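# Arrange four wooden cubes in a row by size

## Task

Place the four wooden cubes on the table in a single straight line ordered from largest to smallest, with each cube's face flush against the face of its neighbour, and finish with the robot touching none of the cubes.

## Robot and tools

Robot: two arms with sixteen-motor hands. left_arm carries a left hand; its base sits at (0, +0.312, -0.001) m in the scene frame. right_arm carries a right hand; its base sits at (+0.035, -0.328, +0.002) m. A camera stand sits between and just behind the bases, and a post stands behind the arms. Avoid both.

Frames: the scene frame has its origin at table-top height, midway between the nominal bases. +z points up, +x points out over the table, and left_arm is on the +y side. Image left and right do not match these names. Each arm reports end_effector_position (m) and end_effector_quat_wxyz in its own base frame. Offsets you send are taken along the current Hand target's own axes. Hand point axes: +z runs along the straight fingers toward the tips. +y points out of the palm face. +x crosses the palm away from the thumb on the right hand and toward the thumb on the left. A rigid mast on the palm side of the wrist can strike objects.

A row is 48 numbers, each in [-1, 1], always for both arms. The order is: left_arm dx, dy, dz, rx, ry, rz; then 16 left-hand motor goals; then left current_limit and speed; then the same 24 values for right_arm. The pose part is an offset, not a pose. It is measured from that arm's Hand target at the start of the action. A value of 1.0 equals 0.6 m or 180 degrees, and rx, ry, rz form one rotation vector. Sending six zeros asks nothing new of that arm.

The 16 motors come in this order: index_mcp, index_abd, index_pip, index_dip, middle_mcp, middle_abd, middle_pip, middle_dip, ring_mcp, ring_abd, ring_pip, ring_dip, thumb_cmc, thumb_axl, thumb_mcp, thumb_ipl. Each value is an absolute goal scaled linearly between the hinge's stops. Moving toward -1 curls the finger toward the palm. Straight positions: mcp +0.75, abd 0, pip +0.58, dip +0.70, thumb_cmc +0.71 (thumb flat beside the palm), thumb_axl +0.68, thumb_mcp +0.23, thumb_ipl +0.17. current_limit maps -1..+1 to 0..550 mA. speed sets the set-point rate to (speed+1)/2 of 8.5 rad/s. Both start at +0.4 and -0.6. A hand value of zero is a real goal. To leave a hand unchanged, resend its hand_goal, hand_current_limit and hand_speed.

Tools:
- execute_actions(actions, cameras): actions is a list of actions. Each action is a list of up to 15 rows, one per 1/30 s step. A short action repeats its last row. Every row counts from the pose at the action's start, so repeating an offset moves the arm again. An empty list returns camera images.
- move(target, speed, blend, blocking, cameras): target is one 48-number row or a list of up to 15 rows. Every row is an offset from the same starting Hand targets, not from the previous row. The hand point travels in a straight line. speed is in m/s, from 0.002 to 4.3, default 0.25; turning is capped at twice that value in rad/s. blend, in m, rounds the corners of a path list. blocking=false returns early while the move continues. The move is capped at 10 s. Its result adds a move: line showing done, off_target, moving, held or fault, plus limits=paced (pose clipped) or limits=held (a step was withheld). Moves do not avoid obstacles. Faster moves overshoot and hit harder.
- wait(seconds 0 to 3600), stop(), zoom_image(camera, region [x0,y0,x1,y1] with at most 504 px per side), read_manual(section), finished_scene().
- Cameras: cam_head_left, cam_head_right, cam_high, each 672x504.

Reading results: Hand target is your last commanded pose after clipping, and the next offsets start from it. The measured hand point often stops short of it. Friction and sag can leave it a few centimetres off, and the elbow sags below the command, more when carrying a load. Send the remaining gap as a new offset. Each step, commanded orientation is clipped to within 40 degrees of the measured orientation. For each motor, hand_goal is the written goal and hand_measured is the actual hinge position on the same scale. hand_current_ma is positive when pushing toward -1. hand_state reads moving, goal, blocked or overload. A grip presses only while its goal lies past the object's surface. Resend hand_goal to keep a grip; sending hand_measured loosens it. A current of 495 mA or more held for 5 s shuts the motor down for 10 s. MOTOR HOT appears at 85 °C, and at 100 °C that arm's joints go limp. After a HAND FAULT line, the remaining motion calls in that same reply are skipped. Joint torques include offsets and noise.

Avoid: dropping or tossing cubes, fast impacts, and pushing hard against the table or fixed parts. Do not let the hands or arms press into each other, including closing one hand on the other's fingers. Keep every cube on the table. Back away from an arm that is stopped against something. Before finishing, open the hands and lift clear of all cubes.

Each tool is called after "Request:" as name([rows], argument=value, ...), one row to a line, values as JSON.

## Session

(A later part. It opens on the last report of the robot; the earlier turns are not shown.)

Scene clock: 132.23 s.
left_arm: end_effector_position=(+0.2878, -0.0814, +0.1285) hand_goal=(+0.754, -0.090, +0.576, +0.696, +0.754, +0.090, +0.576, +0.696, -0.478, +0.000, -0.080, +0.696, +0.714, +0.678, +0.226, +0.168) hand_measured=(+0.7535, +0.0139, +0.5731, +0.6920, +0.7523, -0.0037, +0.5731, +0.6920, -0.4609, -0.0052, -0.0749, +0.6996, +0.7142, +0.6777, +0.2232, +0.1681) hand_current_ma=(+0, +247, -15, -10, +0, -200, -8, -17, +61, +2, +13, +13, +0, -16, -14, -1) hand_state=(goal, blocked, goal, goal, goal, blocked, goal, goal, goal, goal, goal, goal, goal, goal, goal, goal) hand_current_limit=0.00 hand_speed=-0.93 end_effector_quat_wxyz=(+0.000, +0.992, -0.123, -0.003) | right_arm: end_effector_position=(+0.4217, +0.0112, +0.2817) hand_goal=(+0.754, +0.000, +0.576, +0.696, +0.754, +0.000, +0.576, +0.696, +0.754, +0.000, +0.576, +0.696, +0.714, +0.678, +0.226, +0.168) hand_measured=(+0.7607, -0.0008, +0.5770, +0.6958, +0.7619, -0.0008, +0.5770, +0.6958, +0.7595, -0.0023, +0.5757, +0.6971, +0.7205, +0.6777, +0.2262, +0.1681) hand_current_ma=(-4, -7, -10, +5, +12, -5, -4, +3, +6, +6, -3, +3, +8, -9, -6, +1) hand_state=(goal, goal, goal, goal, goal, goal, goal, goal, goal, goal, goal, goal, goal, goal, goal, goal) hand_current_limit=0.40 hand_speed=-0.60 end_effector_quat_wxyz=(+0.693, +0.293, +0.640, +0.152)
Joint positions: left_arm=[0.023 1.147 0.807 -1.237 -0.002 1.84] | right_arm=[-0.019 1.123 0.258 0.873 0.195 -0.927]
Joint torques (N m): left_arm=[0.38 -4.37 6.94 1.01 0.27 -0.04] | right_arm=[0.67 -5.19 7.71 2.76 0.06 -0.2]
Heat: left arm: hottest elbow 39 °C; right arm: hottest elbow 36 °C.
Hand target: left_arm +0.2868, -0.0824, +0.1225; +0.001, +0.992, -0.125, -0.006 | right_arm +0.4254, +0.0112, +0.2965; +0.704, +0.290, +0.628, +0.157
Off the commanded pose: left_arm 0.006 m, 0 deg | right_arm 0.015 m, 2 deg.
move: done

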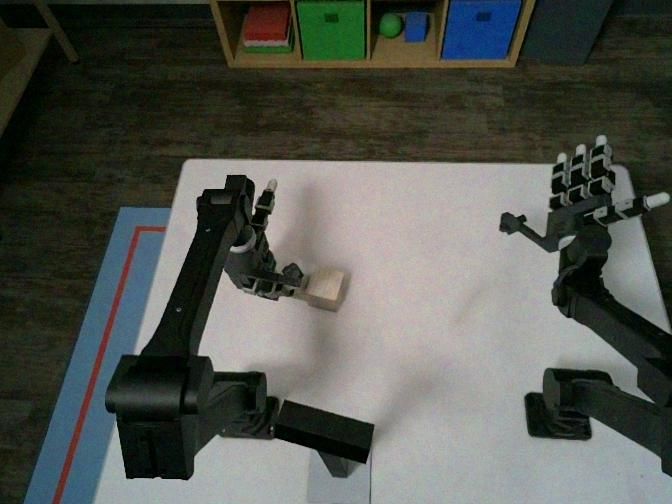

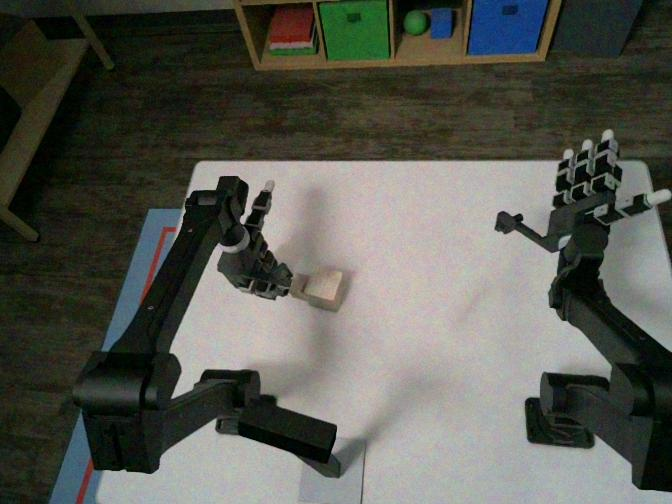

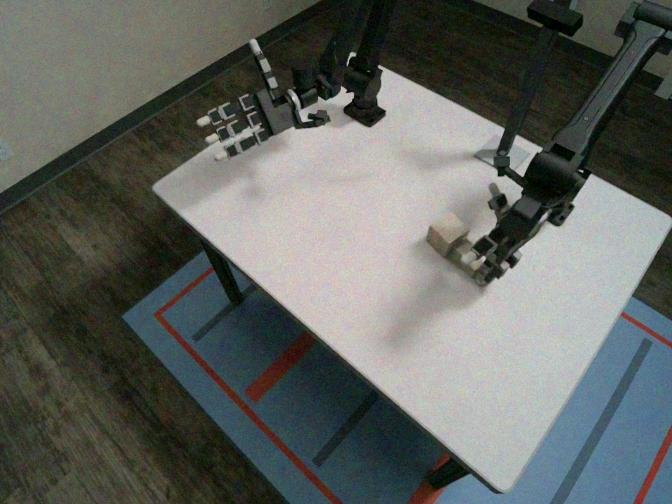

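Request:
move([
  [0, 0, 0, 0, 0, 0, 0.754, 0.25, 0.576, 0.696, 0.754, -0.17, 0.576, 0.696, -0.479, 0, -0.08, 0.696, 0.714, 0.678, 0.226, 0.168, 0.2, -0.85, 0, 0, 0, 0, 0, 0, 0.754, 0, 0.576, 0.696, 0.754, 0, 0.576, 0.696, 0.754, 0, 0.576, 0.696, 0.714, 0.678, 0.226, 0.168, 0.4, -0.6],
  [0.015, -0.0042, -0.1, 0.0025, 0.0141, 0, 0.754, 0.25, 0.576, 0.696, 0.754, -0.17, 0.576, 0.696, -0.479, 0, -0.08, 0.696, 0.714, 0.678, 0.226, 0.168, 0.2, -0.8, 0, 0, 0, 0, 0, 0, 0.754, 0, 0.576, 0.696, 0.754, 0, 0.576, 0.696, 0.754, 0, 0.576, 0.696, 0.714, 0.678, 0.226, 0.168, 0.4, -0.6],
  [0.045, -0.066, -0.1, 0.0025, 0.0141, 0, 0.754, 0, 0.576, 0.696, 0.754, 0, 0.576, 0.696, -0.479, 0, -0.08, 0.696, 0.714, 0.678, 0.226, 0.168, 0.2, -0.8, 0, 0, 0, 0, 0, 0, 0.754, 0, 0.576, 0.696, 0.754, 0, 0.576, 0.696, 0.754, 0, 0.576, 0.696, 0.714, 0.678, 0.226, 0.168, 0.4, -0.6],
], speed=[0.06, 0.07, 0.1], cameras=["all"])

Request:
zoom_image(camera="cam_high", region=[430, 225, 500, 295])

Request:
zoom_image(camera="cam_head_left", region=[250, 250, 340, 325])

Request:
zoom_image(camera="cam_head_right", region=[250, 250, 340, 325])

Scene clock: 136.93 s.
left_arm: end_effector_position=(+0.3057, -0.0531, +0.1685) hand_goal=(+0.754, +0.000, +0.576, +0.696, +0.754, +0.000, +0.576, +0.696, -0.478, +0.000, -0.080, +0.696, +0.714, +0.678, +0.226, +0.168) hand_measured=(+0.7535, +0.0036, +0.5731, +0.6920, +0.7523, -0.0023, +0.5731, +0.6920, -0.4609, -0.0052, -0.0749, +0.7009, +0.7180, +0.6777, +0.2232, +0.1672) hand_current_ma=(+10, +2, -21, -9, -21, +7, -13, -19, +45, -5, +3, +11, -4, -10, -9, +2) hand_state=(goal, goal, goal, goal, goal, goal, goal, goal, goal, goal, goal, goal, goal, goal, goal, goal) hand_current_limit=0.20 hand_speed=-0.80 end_effector_quat_wxyz=(+0.004, +0.993, -0.120, -0.004) | right_arm: end_effector_position=(+0.4217, +0.0112, +0.2817) hand_goal=(+0.754, +0.000, +0.576, +0.696, +0.754, +0.000, +0.576, +0.696, +0.754, +0.000, +0.576, +0.696, +0.714, +0.678, +0.226, +0.168) hand_measured=(+0.7619, -0.0008, +0.5770, +0.6958, +0.7607, -0.0008, +0.5757, +0.6958, +0.7607, -0.0008, +0.5770, +0.6958, +0.7217, +0.6767, +0.2262, +0.1672) hand_current_ma=(-3, -6, -10, +7, +10, -10, +5, +5, +8, +6, -9, +4, +9, -8, -6, -1) hand_state=(goal, goal, goal, goal, goal, goal, goal, goal, goal, goal, goal, goal, goal, goal, goal, goal) hand_current_limit=0.40 hand_speed=-0.60 end_effector_quat_wxyz=(+0.693, +0.293, +0.640, +0.152)
Joint positions: left_arm=[0.119 1.171 0.932 -1.341 0.005 1.931] | right_arm=[-0.019 1.123 0.258 0.873 0.195 -0.927]
Joint torques (N m): left_arm=[0.79 -4.78 11.51 0.75 0.28 0.05] | right_arm=[0.85 -4.95 7.83 2.8 0.06 -0.18]
Heat: left arm: hottest elbow 39 °C; right arm: hottest elbow 37 °C.
Hand target: left_arm +0.3234, -0.0506, +0.1821; +0.000, +0.992, -0.124, +0.017 | right_arm +0.4254, +0.0112, +0.2965; +0.704, +0.290, +0.628, +0.157
Off the commanded pose: left_arm 0.022 m, 2 deg | right_arm 0.015 m, 2 deg.
move: off_target (left_arm); target 2's new numbers were sent with left_arm's hand 0.022 m and 2 deg from that target; target 3's new numbers were sent with left_arm's hand 0.022 m and 2 deg from that target

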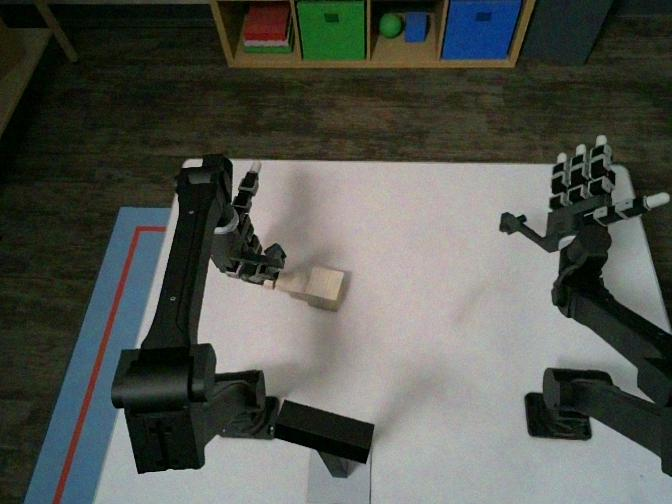

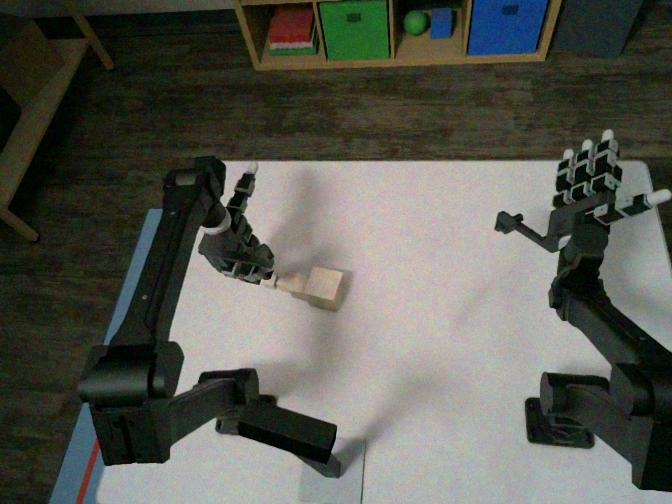

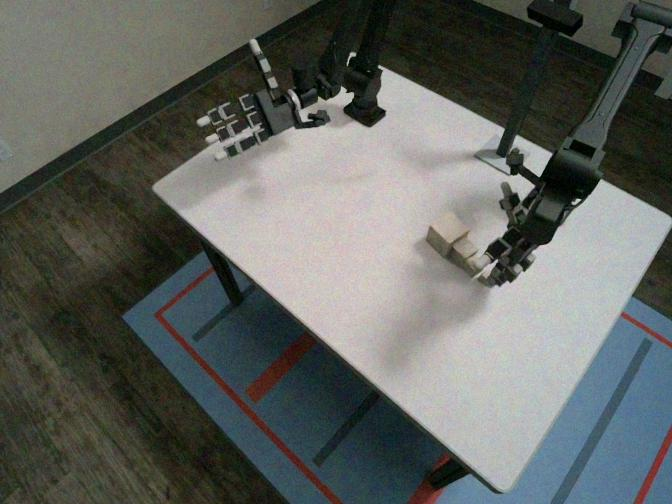

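Scaled by 7.200 from the camera's image (finer frame: 960x720).

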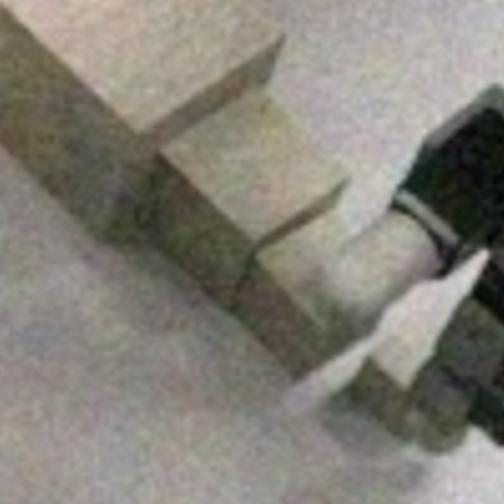

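Scaled by 5.600 from the camera's image (finer frame: 960x720).

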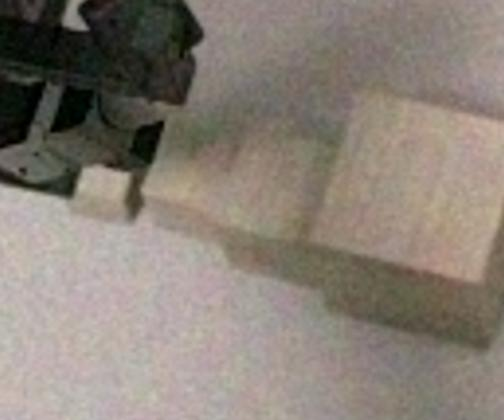

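Scaled by 5.600 from the camera's image (finer frame: 960x720).

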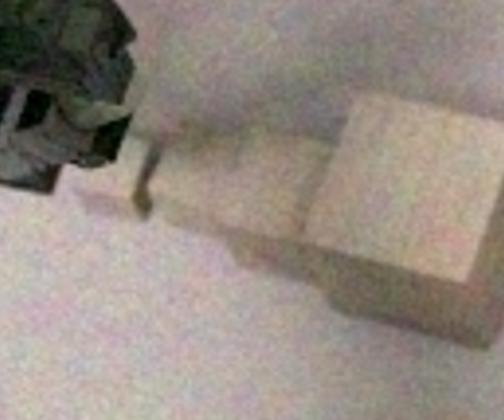

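Request:
move(target=[-0.0128, 0.0135, 0.1007, -0.0023, -0.0144, 0, 0.754, 0, 0.576, 0.696, 0.754, 0, 0.576, 0.696, -0.479, 0, -0.08, 0.696, 0.714, 0.678, 0.226, 0.168, 0.2, -0.8, 0, 0, 0, 0, 0, 0, 0.754, 0, 0.576, 0.696, 0.754, 0, 0.576, 0.696, 0.754, 0, 0.576, 0.696, 0.714, 0.678, 0.226, 0.168, 0.4, -0.6], speed=0.07, cameras=["all"])

Request:
zoom_image(camera="cam_high", region=[450, 240, 510, 300])

Request:
zoom_image(camera="cam_head_right", region=[245, 255, 315, 320])

Scene clock: 138.63 s.
left_arm: end_effector_position=(+0.3162, -0.0548, +0.1299) hand_goal=(+0.754, +0.000, +0.576, +0.696, +0.754, +0.000, +0.576, +0.696, -0.478, +0.000, -0.080, +0.696, +0.714, +0.678, +0.226, +0.168) hand_measured=(+0.7535, +0.0036, +0.5718, +0.6920, +0.7511, -0.0023, +0.5718, +0.6907, -0.4609, -0.0052, -0.0749, +0.7009, +0.7180, +0.6777, +0.2232, +0.1681) hand_current_ma=(-10, -4, -1, -15, -14, +21, -7, -30, +39, -11, +20, +10, -1, -5, -12, +1) hand_state=(goal, goal, goal, goal, goal, goal, goal, goal, goal, goal, goal, goal, goal, goal, goal, goal) hand_current_limit=0.20 hand_speed=-0.80 end_effector_quat_wxyz=(+0.001, +0.992, -0.126, +0.000) | right_arm: end_effector_position=(+0.4217, +0.0112, +0.2817) hand_goal=(+0.754, +0.000, +0.576, +0.696, +0.754, +0.000, +0.576, +0.696, +0.754, +0.000, +0.576, +0.696, +0.714, +0.678, +0.226, +0.168) hand_measured=(+0.7607, -0.0008, +0.5770, +0.6958, +0.7607, +0.0007, +0.5770, +0.6971, +0.7595, -0.0008, +0.5770, +0.6958, +0.7205, +0.6777, +0.2252, +0.1681) hand_current_ma=(-3, +1, -8, +6, +6, -9, -1, +6, +6, +6, -5, +3, +8, -6, -4, -4) hand_state=(goal, goal, goal, goal, goal, goal, goal, goal, goal, goal, goal, goal, goal, goal, goal, goal) hand_current_limit=0.40 hand_speed=-0.60 end_effector_quat_wxyz=(+0.693, +0.293, +0.640, +0.152)
Joint positions: left_arm=[0.107 1.229 0.874 -1.216 0.002 1.93] | right_arm=[-0.019 1.123 0.258 0.873 0.195 -0.927]
Joint torques (N m): left_arm=[-0.03 -4.89 6.97 0.96 0.05 -0.17] | right_arm=[1.03 -5.3 7.61 2.93 0.06 -0.18]
Heat: left arm: hottest elbow 39 °C; right arm: hottest elbow 37 °C.
Hand target: left_arm +0.3160, -0.0569, +0.1214; +0.001, +0.992, -0.125, -0.006 | right_arm +0.4254, +0.0112, +0.2965; +0.704, +0.290, +0.628, +0.157
Off the commanded pose: left_arm 0.009 m, 1 deg | right_arm 0.015 m, 2 deg.
move: done

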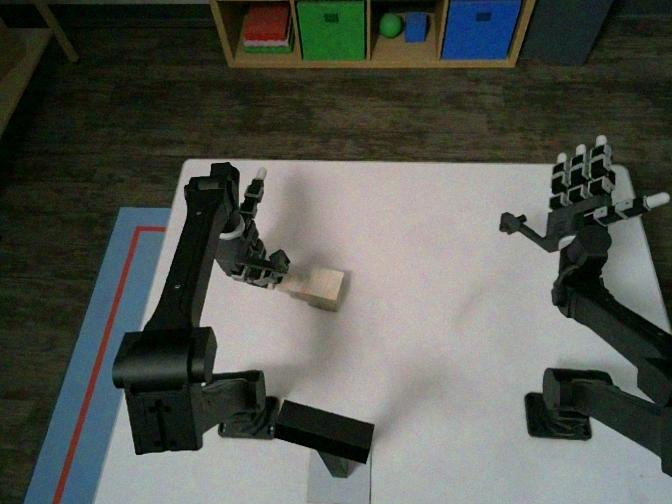

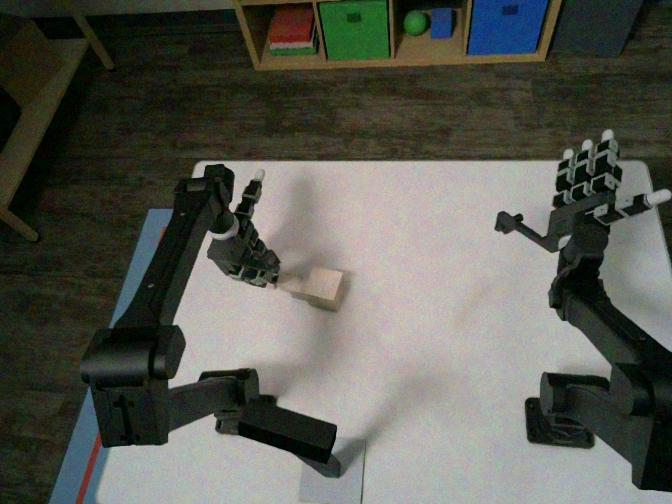

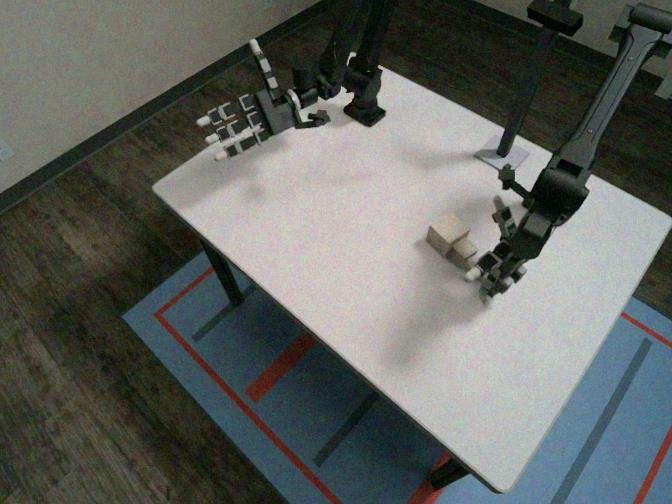

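Scaled by 8.400 from the camera's image (finer frame: 960x720).

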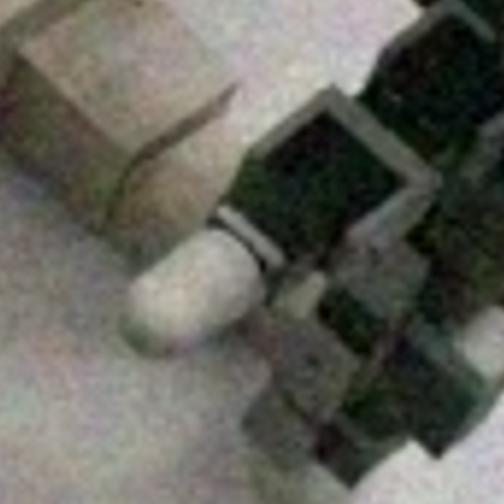

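Scaled by 7.200 from the camera's image (finer frame: 960x720).

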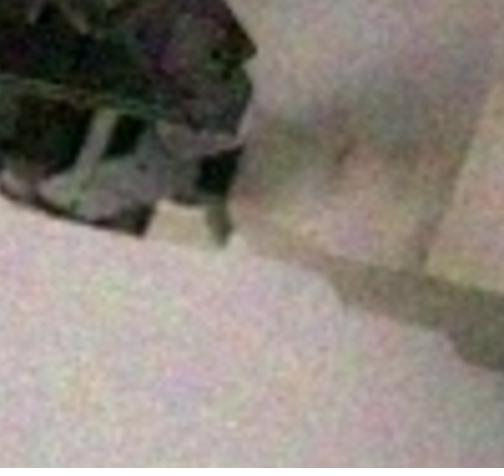

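Request:
move(target=[0.002, 0.0383, 0, 0, 0, 0, 0.754, 0, 0.576, 0.696, 0.754, 0, 0.576, 0.696, -0.479, 0, -0.08, 0.696, 0.714, 0.678, 0.226, 0.168, 0.2, -0.8, 0, 0, 0, 0, 0, 0, 0.754, 0, 0.576, 0.696, 0.754, 0, 0.576, 0.696, 0.754, 0, 0.576, 0.696, 0.714, 0.678, 0.226, 0.168, 0.4, -0.6], speed=0.03, cameras=["cam_head_left", "cam_head_right"])

Request:
zoom_image(camera="cam_head_right", region=[255, 260, 315, 315])

Request:
zoom_image(camera="cam_head_left", region=[255, 260, 315, 315])

Scene clock: 140.07 s.
left_arm: end_effector_position=(+0.3146, -0.0751, +0.1265) hand_goal=(+0.754, +0.000, +0.576, +0.696, +0.754, +0.000, +0.576, +0.696, -0.478, +0.000, -0.080, +0.696, +0.714, +0.678, +0.226, +0.168) hand_measured=(+0.7535, +0.0036, +0.5731, +0.6920, +0.7691, -0.0052, +0.5834, +0.7009, -0.4609, -0.0037, -0.0749, +0.7009, +0.7167, +0.6777, +0.2232, +0.1681) hand_current_ma=(+11, +9, -3, -23, +37, -6, +17, -15, +34, +4, +9, +17, -13, -16, -11, +1) hand_state=(goal, goal, goal, goal, goal, goal, goal, goal, goal, goal, goal, goal, goal, goal, goal, goal) hand_current_limit=0.20 hand_speed=-0.80 end_effector_quat_wxyz=(-0.001, +0.992, -0.125, -0.005) | right_arm: end_effector_position=(+0.4217, +0.0112, +0.2817) hand_goal=(+0.754, +0.000, +0.576, +0.696, +0.754, +0.000, +0.576, +0.696, +0.754, +0.000, +0.576, +0.696, +0.714, +0.678, +0.226, +0.168) hand_measured=(+0.7607, -0.0008, +0.5757, +0.6958, +0.7607, -0.0008, +0.5770, +0.6958, +0.7607, -0.0008, +0.5770, +0.6958, +0.7217, +0.6777, +0.2252, +0.1681) hand_current_ma=(+2, -5, -8, +4, +11, -10, +3, +3, +3, +6, -5, +9, +11, -10, -8, -4) hand_state=(goal, goal, goal, goal, goal, goal, goal, goal, goal, goal, goal, goal, goal, goal, goal, goal) hand_current_limit=0.40 hand_speed=-0.60 end_effector_quat_wxyz=(+0.693, +0.293, +0.640, +0.152)
Joint positions: left_arm=[0.041 1.229 0.866 -1.216 -0.003 1.861] | right_arm=[-0.019 1.123 0.258 0.873 0.195 -0.927]
Joint torques (N m): left_arm=[-0.38 -6.24 6.56 0.85 0.29 -0.17] | right_arm=[0.79 -5.19 7.65 2.82 0.08 -0.16]
Heat: left arm: hottest elbow 39 °C; right arm: hottest elbow 37 °C.
Hand target: left_arm +0.3116, -0.0794, +0.1215; +0.001, +0.992, -0.124, -0.006 | right_arm +0.4254, +0.0112, +0.2965; +0.704, +0.290, +0.628, +0.157
Off the commanded pose: left_arm 0.007 m, 0 deg | right_arm 0.015 m, 2 deg.
move: done

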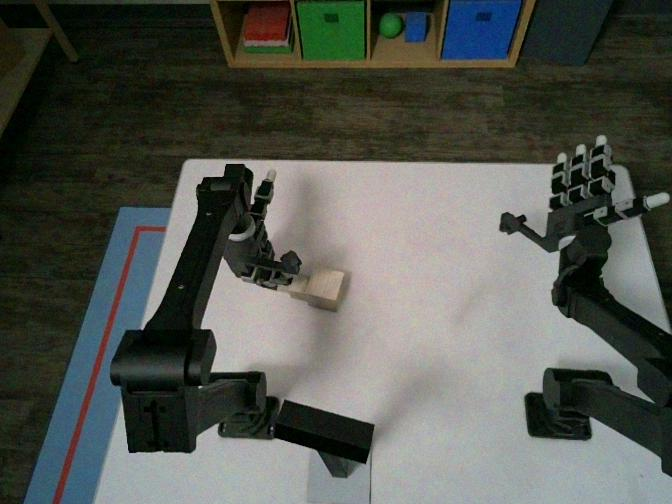

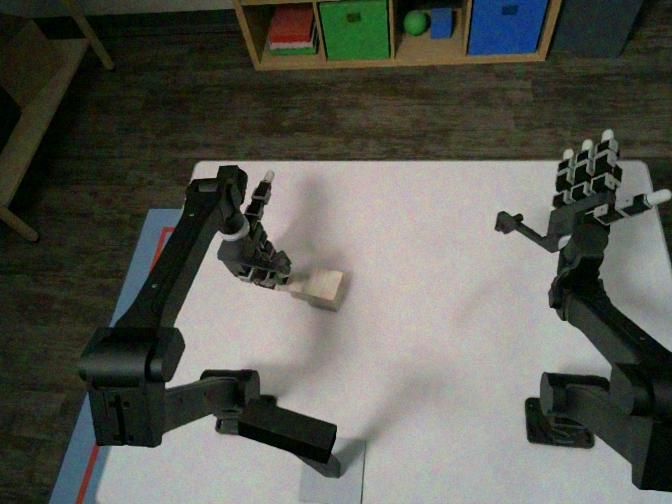

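Scaled by 8.400 from the camera's image (finer frame: 960x720).

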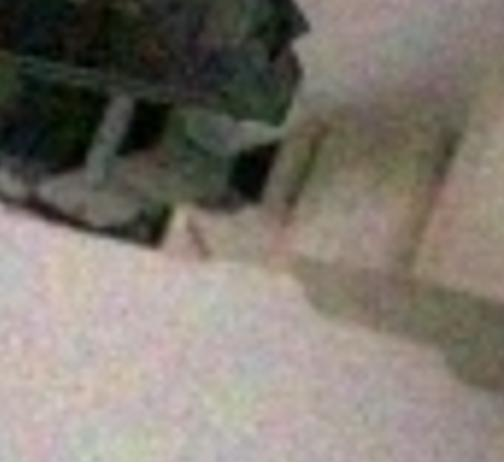

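Scaled by 8.400 from the camera's image (finer frame: 960x720).

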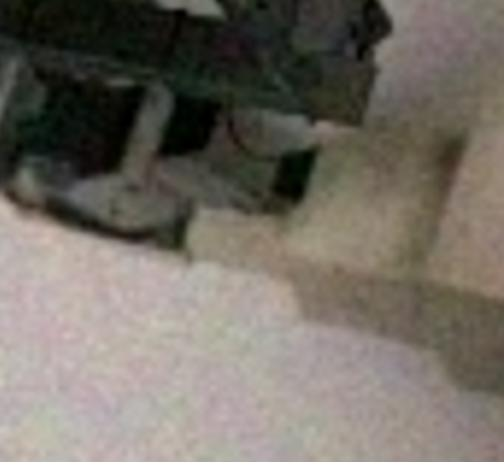

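Request:
move([
  [-0.003, -0.05, 0, 0, 0, 0, 0.754, 0, 0.576, 0.696, 0.754, 0, 0.576, 0.696, -0.479, 0, -0.08, 0.696, 0.714, 0.678, 0.226, 0.168, 0.2, -0.8, 0, 0, 0, 0, 0, 0, 0.754, 0, 0.576, 0.696, 0.754, 0, 0.576, 0.696, 0.754, 0, 0.576, 0.696, 0.714, 0.678, 0.226, 0.168, 0.4, -0.6],
  [0.01, -0.16, -0.11, 0.0025, 0.0141, 0, 0.754, 0, 0.576, 0.696, 0.754, 0, 0.576, 0.696, -0.479, 0, -0.08, 0.696, 0.714, 0.678, 0.226, 0.168, 0.2, -0.8, 0, 0, 0, 0, 0, 0, 0.754, 0, 0.576, 0.696, 0.754, 0, 0.576, 0.696, 0.754, 0, 0.576, 0.696, 0.714, 0.678, 0.226, 0.168, 0.4, -0.6],
], speed=[0.08, 0.12], blend=[0.01, 0], cameras=["all"])

Request:
zoom_image(camera="cam_high", region=[425, 215, 495, 295])

Request:
zoom_image(camera="cam_head_left", region=[265, 255, 350, 320])

Request:
zoom_image(camera="cam_head_right", region=[265, 255, 350, 320])

Scene clock: 142.13 s.
left_arm: end_effector_position=(+0.3310, +0.0082, +0.1769) hand_goal=(+0.754, +0.000, +0.576, +0.696, +0.754, +0.000, +0.576, +0.696, -0.478, +0.000, -0.080, +0.696, +0.714, +0.678, +0.226, +0.168) hand_measured=(+0.7523, +0.0036, +0.5718, +0.6920, +0.7547, -0.0023, +0.5718, +0.6996, -0.4609, -0.0052, -0.0749, +0.7009, +0.7167, +0.6777, +0.2232, +0.1681) hand_current_ma=(+4, -2, -18, -5, -7, +10, -15, +2, +45, +2, +27, +5, -4, -25, -13, -8) hand_state=(goal, goal, goal, goal, goal, goal, goal, goal, goal, goal, goal, goal, goal, goal, goal, goal) hand_current_limit=0.20 hand_speed=-0.80 end_effector_quat_wxyz=(+0.001, +0.993, -0.120, +0.011) | right_arm: end_effector_position=(+0.4217, +0.0112, +0.2817) hand_goal=(+0.754, +0.000, +0.576, +0.696, +0.754, +0.000, +0.576, +0.696, +0.754, +0.000, +0.576, +0.696, +0.714, +0.678, +0.226, +0.168) hand_measured=(+0.7607, +0.0007, +0.5770, +0.6958, +0.7607, +0.0007, +0.5770, +0.6958, +0.7595, -0.0008, +0.5770, +0.6958, +0.7205, +0.6777, +0.2262, +0.1681) hand_current_ma=(-1, -2, -8, +5, +13, -10, -2, +3, +6, +9, -4, +9, +10, -9, -5, -1) hand_state=(goal, goal, goal, goal, goal, goal, goal, goal, goal, goal, goal, goal, goal, goal, goal, goal) hand_current_limit=0.40 hand_speed=-0.60 end_effector_quat_wxyz=(+0.693, +0.293, +0.640, +0.152)
Joint positions: left_arm=[0.291 1.249 1.018 -1.321 0.01 2.102] | right_arm=[-0.019 1.123 0.258 0.873 0.195 -0.927]
Joint torques (N m): left_arm=[0.73 -5.42 11.26 -0.18 0.29 0.03] | right_arm=[0.5 -5.36 7.61 2.85 0.09 -0.19]
Heat: left arm: hottest elbow 39 °C; right arm: hottest elbow 37 °C.
Hand target: left_arm +0.3419, +0.0122, +0.1871; +0.000, +0.992, -0.124, +0.017 | right_arm +0.4254, +0.0112, +0.2965; +0.704, +0.290, +0.628, +0.157
Off the commanded pose: left_arm 0.016 m, 1 deg | right_arm 0.015 m, 2 deg.
move: off_target (left_arm)

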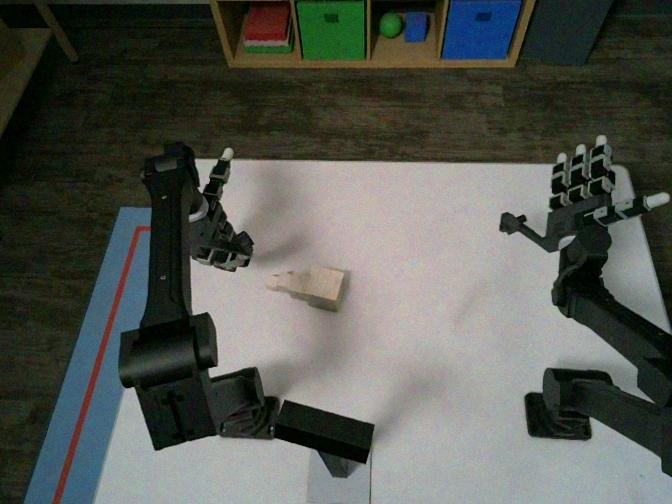

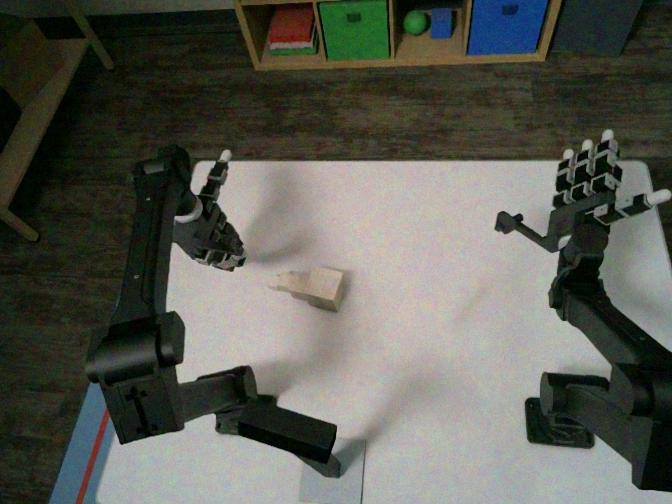

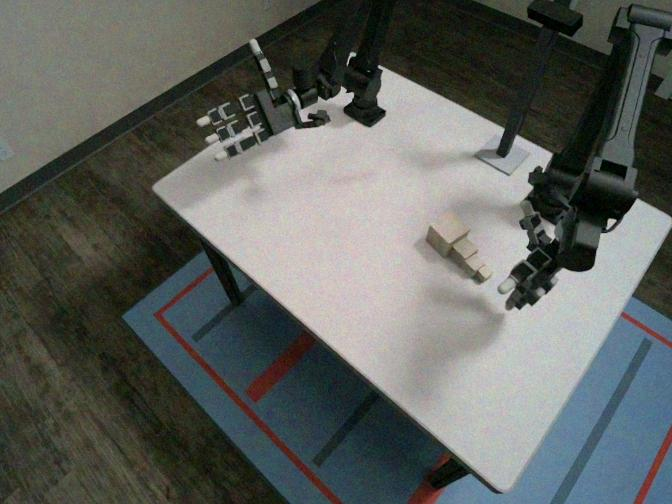

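Scaled by 6.300 from the camera's image (finer frame: 960x720).

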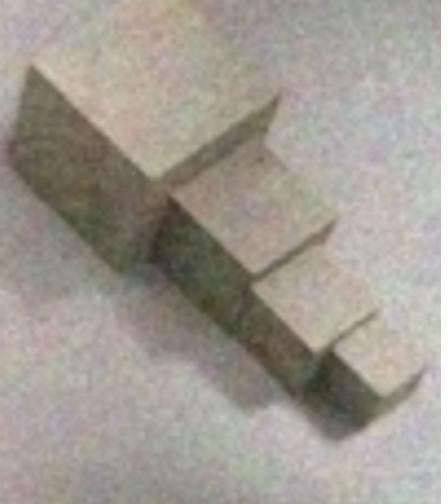

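Scaled by 5.929 from the camera's image (finer frame: 960x720).

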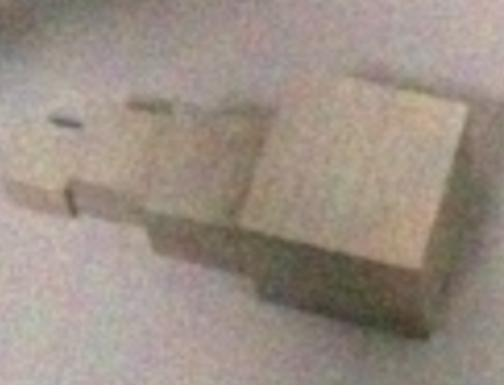

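Scaled by 5.929 from the camera's image (finer frame: 960x720).

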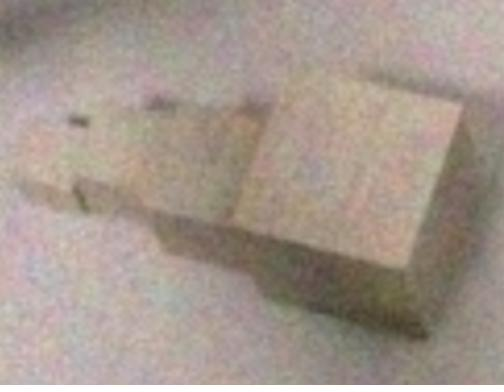

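Request:
zoom_image(camera="cam_head_left", region=[260, 265, 310, 305])

Request:
zoom_image(camera="cam_head_right", region=[260, 265, 310, 305])

Request:
zoom_image(camera="cam_high", region=[455, 245, 500, 290])

Scaled by 10.080 from the camera's image (finer frame: 960x720).

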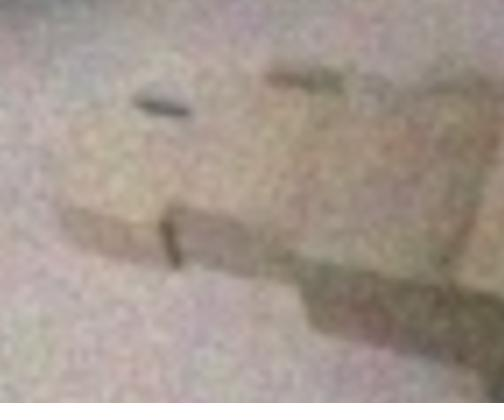

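Scaled by 10.080 from the camera's image (finer frame: 960x720).

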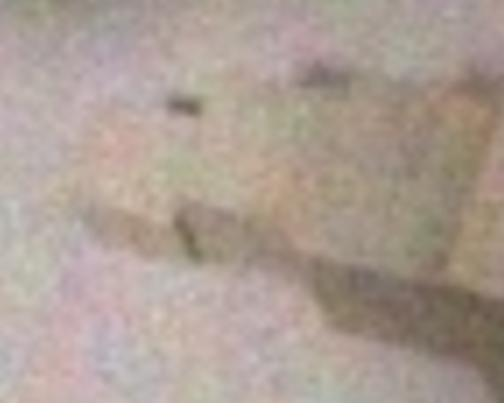

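Scaled by 11.200 from the camera's image (finer frame: 960x720).

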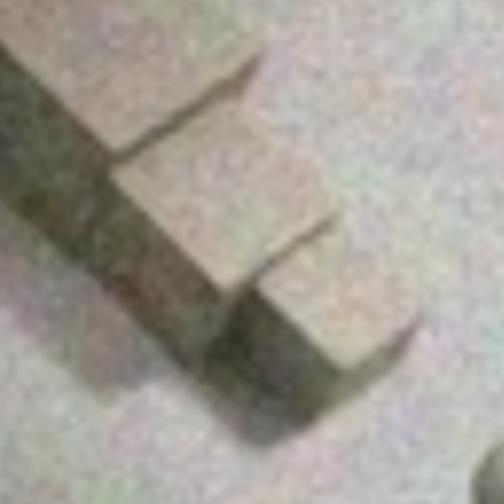

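Request:
move([
  [-0.0477, 0.1912, -0.0025, 0, 0, 0, 0.754, 0.14, 0.576, 0.696, 0.754, -0.14, 0.576, 0.696, -0.479, 0, -0.08, 0.696, 0.714, 0.678, 0.226, 0.168, 0.2, -0.8, 0, 0, 0, 0, 0, 0, 0.754, 0, 0.576, 0.696, 0.754, 0, 0.576, 0.696, 0.754, 0, 0.576, 0.696, 0.714, 0.678, 0.226, 0.168, 0.4, -0.6],
  [-0.0448, 0.1937, 0.0697, -0.0023, -0.0144, 0, 0.754, 0.14, 0.576, 0.696, 0.754, -0.14, 0.576, 0.696, -0.479, 0, -0.08, 0.696, 0.714, 0.678, 0.226, 0.168, 0.2, -0.8, 0, 0, 0, 0, 0, 0, 0.754, 0, 0.576, 0.696, 0.754, 0, 0.576, 0.696, 0.754, 0, 0.576, 0.696, 0.714, 0.678, 0.226, 0.168, 0.4, -0.6],
], speed=[0.1, 0.06], cameras=["all"])

Request:
zoom_image(camera="cam_high", region=[450, 235, 505, 295])

Request:
zoom_image(camera="cam_head_left", region=[245, 250, 315, 320])

Scene clock: 146.27 s.
left_arm: end_effector_position=(+0.2885, -0.0921, +0.1520) hand_goal=(+0.754, +0.140, +0.576, +0.696, +0.754, -0.140, +0.576, +0.696, -0.478, +0.000, -0.080, +0.696, +0.714, +0.678, +0.226, +0.168) hand_measured=(+0.7535, +0.1340, +0.5731, +0.6920, +0.7535, -0.1370, +0.5718, +0.6996, -0.4609, -0.0052, -0.0749, +0.6996, +0.7104, +0.6777, +0.2232, +0.1672) hand_current_ma=(+6, -21, -24, -21, +3, +6, +3, +6, +58, -2, +3, +12, -18, -20, -17, -9) hand_state=(goal, goal, goal, goal, goal, goal, goal, goal, goal, goal, goal, goal, goal, goal, goal, goal) hand_current_limit=0.20 hand_speed=-0.80 end_effector_quat_wxyz=(+0.001, +0.992, -0.126, -0.001) | right_arm: end_effector_position=(+0.4217, +0.0112, +0.2817) hand_goal=(+0.754, +0.000, +0.576, +0.696, +0.754, +0.000, +0.576, +0.696, +0.754, +0.000, +0.576, +0.696, +0.714, +0.678, +0.226, +0.168) hand_measured=(+0.7595, -0.0023, +0.5757, +0.6958, +0.7607, -0.0008, +0.5757, +0.6958, +0.7607, -0.0008, +0.5770, +0.6971, +0.7205, +0.6777, +0.2262, +0.1681) hand_current_ma=(-6, -4, -9, +4, +13, -7, +1, +2, +5, +5, -6, +5, +12, -4, -7, -2) hand_state=(goal, goal, goal, goal, goal, goal, goal, goal, goal, goal, goal, goal, goal, goal, goal, goal) hand_current_limit=0.40 hand_speed=-0.60 end_effector_quat_wxyz=(+0.693, +0.293, +0.640, +0.152)
Joint positions: left_arm=[-0.011 1.126 0.855 -1.302 0.002 1.811] | right_arm=[-0.019 1.123 0.258 0.873 0.195 -0.927]
Joint torques (N m): left_arm=[-0.15 -4.01 7.12 1.02 0.04 -0.18] | right_arm=[-0.03 -5.89 7.79 2.8 0.08 -0.19]
Heat: left arm: hottest elbow 39 °C; right arm: hottest elbow 37 °C.
Hand target: left_arm +0.2885, -0.0940, +0.1439; +0.001, +0.992, -0.124, -0.006 | right_arm +0.4254, +0.0112, +0.2965; +0.704, +0.290, +0.628, +0.157
Off the commanded pose: left_arm 0.008 m, 1 deg | right_arm 0.015 m, 2 deg.
move: done

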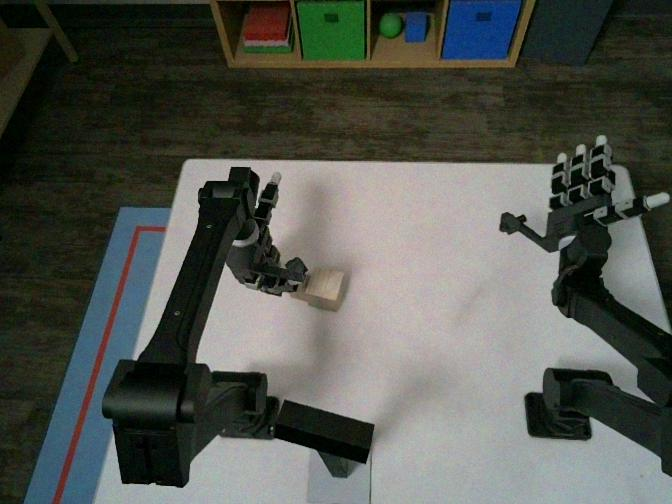

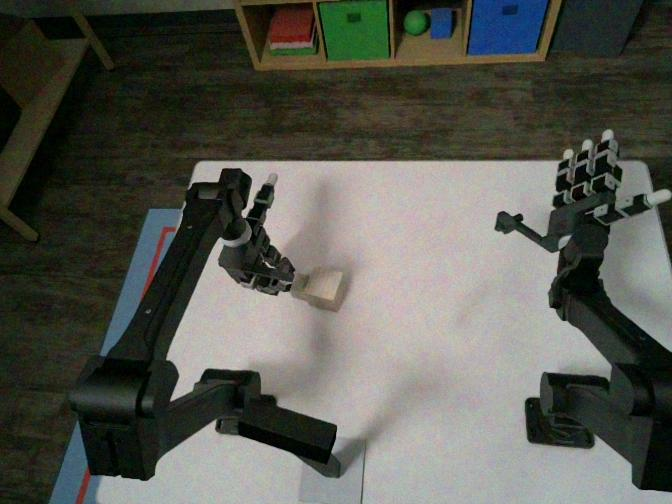

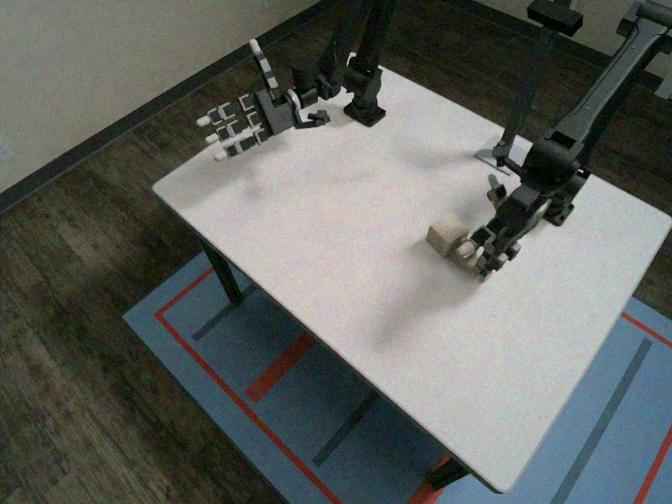

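Scaled by 8.400 from the camera's image (finer frame: 960x720).

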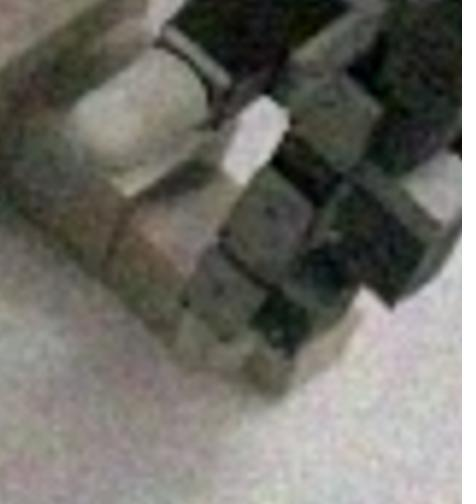

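Scaled by 7.200 from the camera's image (finer frame: 960x720).

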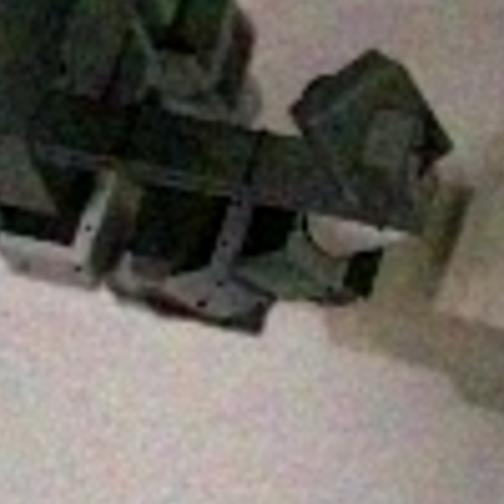

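Request:
move(target=[0.0002, -0.0083, 0.0375, 0, 0, 0, 0.754, 0.14, 0.576, 0.696, 0.754, -0.14, 0.576, 0.696, -0.479, 0, -0.08, 0.696, 0.714, 0.678, 0.226, 0.168, 0.2, -0.8, 0, 0, 0, 0, 0, 0, 0.754, 0, 0.576, 0.696, 0.754, 0, 0.576, 0.696, 0.754, 0, 0.576, 0.696, 0.714, 0.678, 0.226, 0.168, 0.4, -0.6], speed=0.05, cameras=["cam_high"])

Request:
zoom_image(camera="cam_high", region=[450, 240, 505, 300])

Scene clock: 147.47 s.
left_arm: end_effector_position=(+0.2903, -0.0920, +0.1299) hand_goal=(+0.754, +0.140, +0.576, +0.696, +0.754, -0.140, +0.576, +0.696, -0.478, +0.000, -0.080, +0.696, +0.714, +0.678, +0.226, +0.168) hand_measured=(+0.7535, +0.1325, +0.5718, +0.6920, +0.7535, -0.1370, +0.5718, +0.6996, -0.4609, -0.0052, -0.0749, +0.7009, +0.7104, +0.6767, +0.2232, +0.1681) hand_current_ma=(+1, -2, -18, -3, -11, +4, -4, -6, +49, -1, +11, +16, -8, -10, -13, -4) hand_state=(goal, goal, goal, goal, goal, goal, goal, goal, goal, goal, goal, goal, goal, goal, goal, goal) hand_current_limit=0.20 hand_speed=-0.80 end_effector_quat_wxyz=(+0.001, +0.992, -0.125, +0.000) | right_arm: end_effector_position=(+0.4217, +0.0112, +0.2817) hand_goal=(+0.754, +0.000, +0.576, +0.696, +0.754, +0.000, +0.576, +0.696, +0.754, +0.000, +0.576, +0.696, +0.714, +0.678, +0.226, +0.168) hand_measured=(+0.7607, +0.0007, +0.5770, +0.6958, +0.7607, -0.0008, +0.5770, +0.6958, +0.7607, -0.0008, +0.5770, +0.6971, +0.7205, +0.6777, +0.2252, +0.1681) hand_current_ma=(+0, -2, -10, +4, +9, -9, +0, +2, +1, +6, -6, +5, +7, -7, -6, -2) hand_state=(goal, goal, goal, goal, goal, goal, goal, goal, goal, goal, goal, goal, goal, goal, goal, goal) hand_current_limit=0.40 hand_speed=-0.60 end_effector_quat_wxyz=(+0.693, +0.293, +0.640, +0.152)
Joint positions: left_arm=[-0.011 1.151 0.812 -1.233 0.002 1.811] | right_arm=[-0.019 1.123 0.258 0.873 0.195 -0.927]
Joint torques (N m): left_arm=[1.26 -4.07 6.93 0.99 0.05 0.01] | right_arm=[0.38 -5.25 7.72 2.84 0.05 -0.17]
Heat: left arm: hottest elbow 39 °C; right arm: hottest elbow 37 °C.
Hand target: left_arm +0.2896, -0.0892, +0.1214; +0.001, +0.992, -0.124, -0.006 | right_arm +0.4254, +0.0112, +0.2965; +0.704, +0.290, +0.628, +0.157
Off the commanded pose: left_arm 0.009 m, 1 deg | right_arm 0.015 m, 2 deg.
move: done

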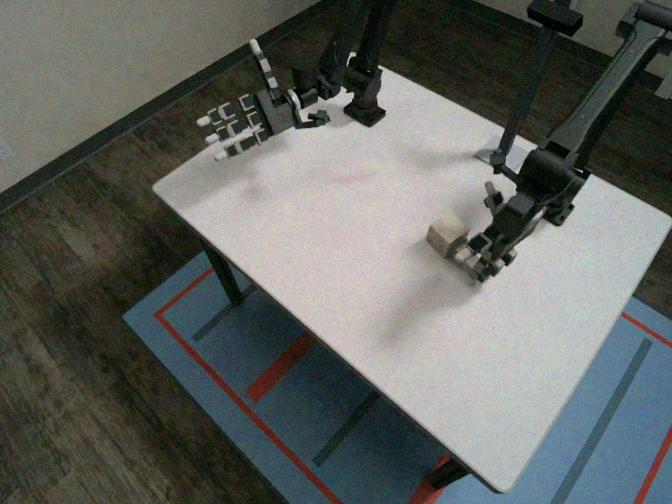

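Scaled by 8.400 from the camera's image (finer frame: 960x720).

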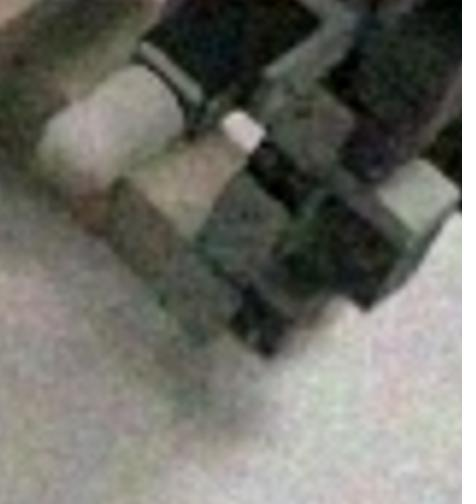

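Request:
move(target=[0.0002, -0.008, 0.0, 0, 0, 0, 0.754, 0.14, 0.576, 0.696, 0.754, -0.14, 0.576, 0.696, -0.479, 0, -0.08, 0.696, 0.714, 0.678, 0.226, 0.168, 0.2, -0.8, 0, 0, 0, 0, 0, 0, 0.754, 0, 0.576, 0.696, 0.754, 0, 0.576, 0.696, 0.754, 0, 0.576, 0.696, 0.714, 0.678, 0.226, 0.168, 0.4, -0.6], speed=0.05, cameras=["cam_high"])

Request:
zoom_image(camera="cam_high", region=[450, 240, 505, 300])

Scene clock: 148.27 s.
left_arm: end_effector_position=(+0.2909, -0.0867, +0.1292) hand_goal=(+0.754, +0.140, +0.576, +0.696, +0.754, -0.140, +0.576, +0.696, -0.478, +0.000, -0.080, +0.696, +0.714, +0.678, +0.226, +0.168) hand_measured=(+0.7535, +0.1340, +0.5718, +0.6920, +0.7535, -0.1356, +0.5718, +0.6996, -0.4609, -0.0052, -0.0749, +0.7009, +0.7180, +0.6777, +0.2232, +0.1681) hand_current_ma=(+15, -5, -13, -20, +3, +16, -15, +5, +42, -12, +10, +7, -18, -24, -29, -11) hand_state=(goal, goal, goal, goal, goal, goal, goal, goal, goal, goal, goal, goal, goal, goal, goal, goal) hand_current_limit=0.20 hand_speed=-0.80 end_effector_quat_wxyz=(+0.001, +0.993, -0.122, -0.001) | right_arm: end_effector_position=(+0.4217, +0.0112, +0.2817) hand_goal=(+0.754, +0.000, +0.576, +0.696, +0.754, +0.000, +0.576, +0.696, +0.754, +0.000, +0.576, +0.696, +0.714, +0.678, +0.226, +0.168) hand_measured=(+0.7607, -0.0008, +0.5770, +0.6971, +0.7607, -0.0008, +0.5757, +0.6958, +0.7595, -0.0008, +0.5770, +0.6958, +0.7205, +0.6777, +0.2262, +0.1681) hand_current_ma=(-2, -4, -9, +5, +11, -6, +1, +2, +8, +2, -8, +5, +6, -7, -4, -1) hand_state=(goal, goal, goal, goal, goal, goal, goal, goal, goal, goal, goal, goal, goal, goal, goal, goal) hand_current_limit=0.40 hand_speed=-0.60 end_effector_quat_wxyz=(+0.693, +0.293, +0.640, +0.152)
Joint positions: left_arm=[0.007 1.152 0.812 -1.233 0.001 1.822] | right_arm=[-0.019 1.123 0.258 0.873 0.195 -0.927]
Joint torques (N m): left_arm=[0.91 -3.96 7.2 1.06 0.09 0.04] | right_arm=[0.38 -4.89 7.86 2.85 0.05 -0.21]
Heat: left arm: hottest elbow 39 °C; right arm: hottest elbow 37 °C.
Hand target: left_arm +0.2909, -0.0846, +0.1214; +0.001, +0.992, -0.124, -0.006 | right_arm +0.4254, +0.0112, +0.2965; +0.704, +0.290, +0.628, +0.157
Off the commanded pose: left_arm 0.008 m, 1 deg | right_arm 0.015 m, 2 deg.
move: done

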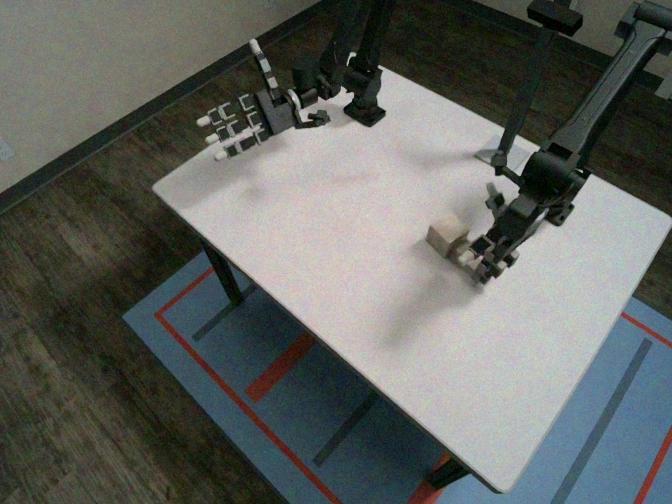

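Scaled by 8.400 from the camera's image (finer frame: 960x720).

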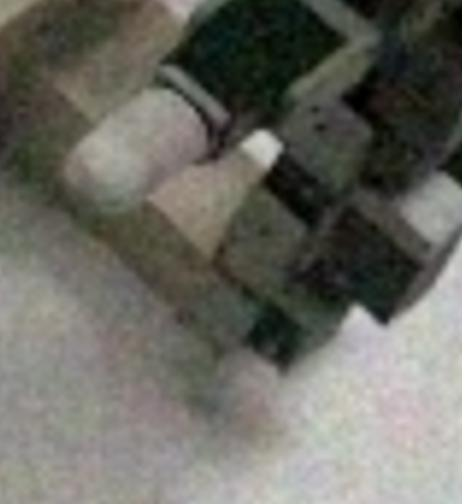

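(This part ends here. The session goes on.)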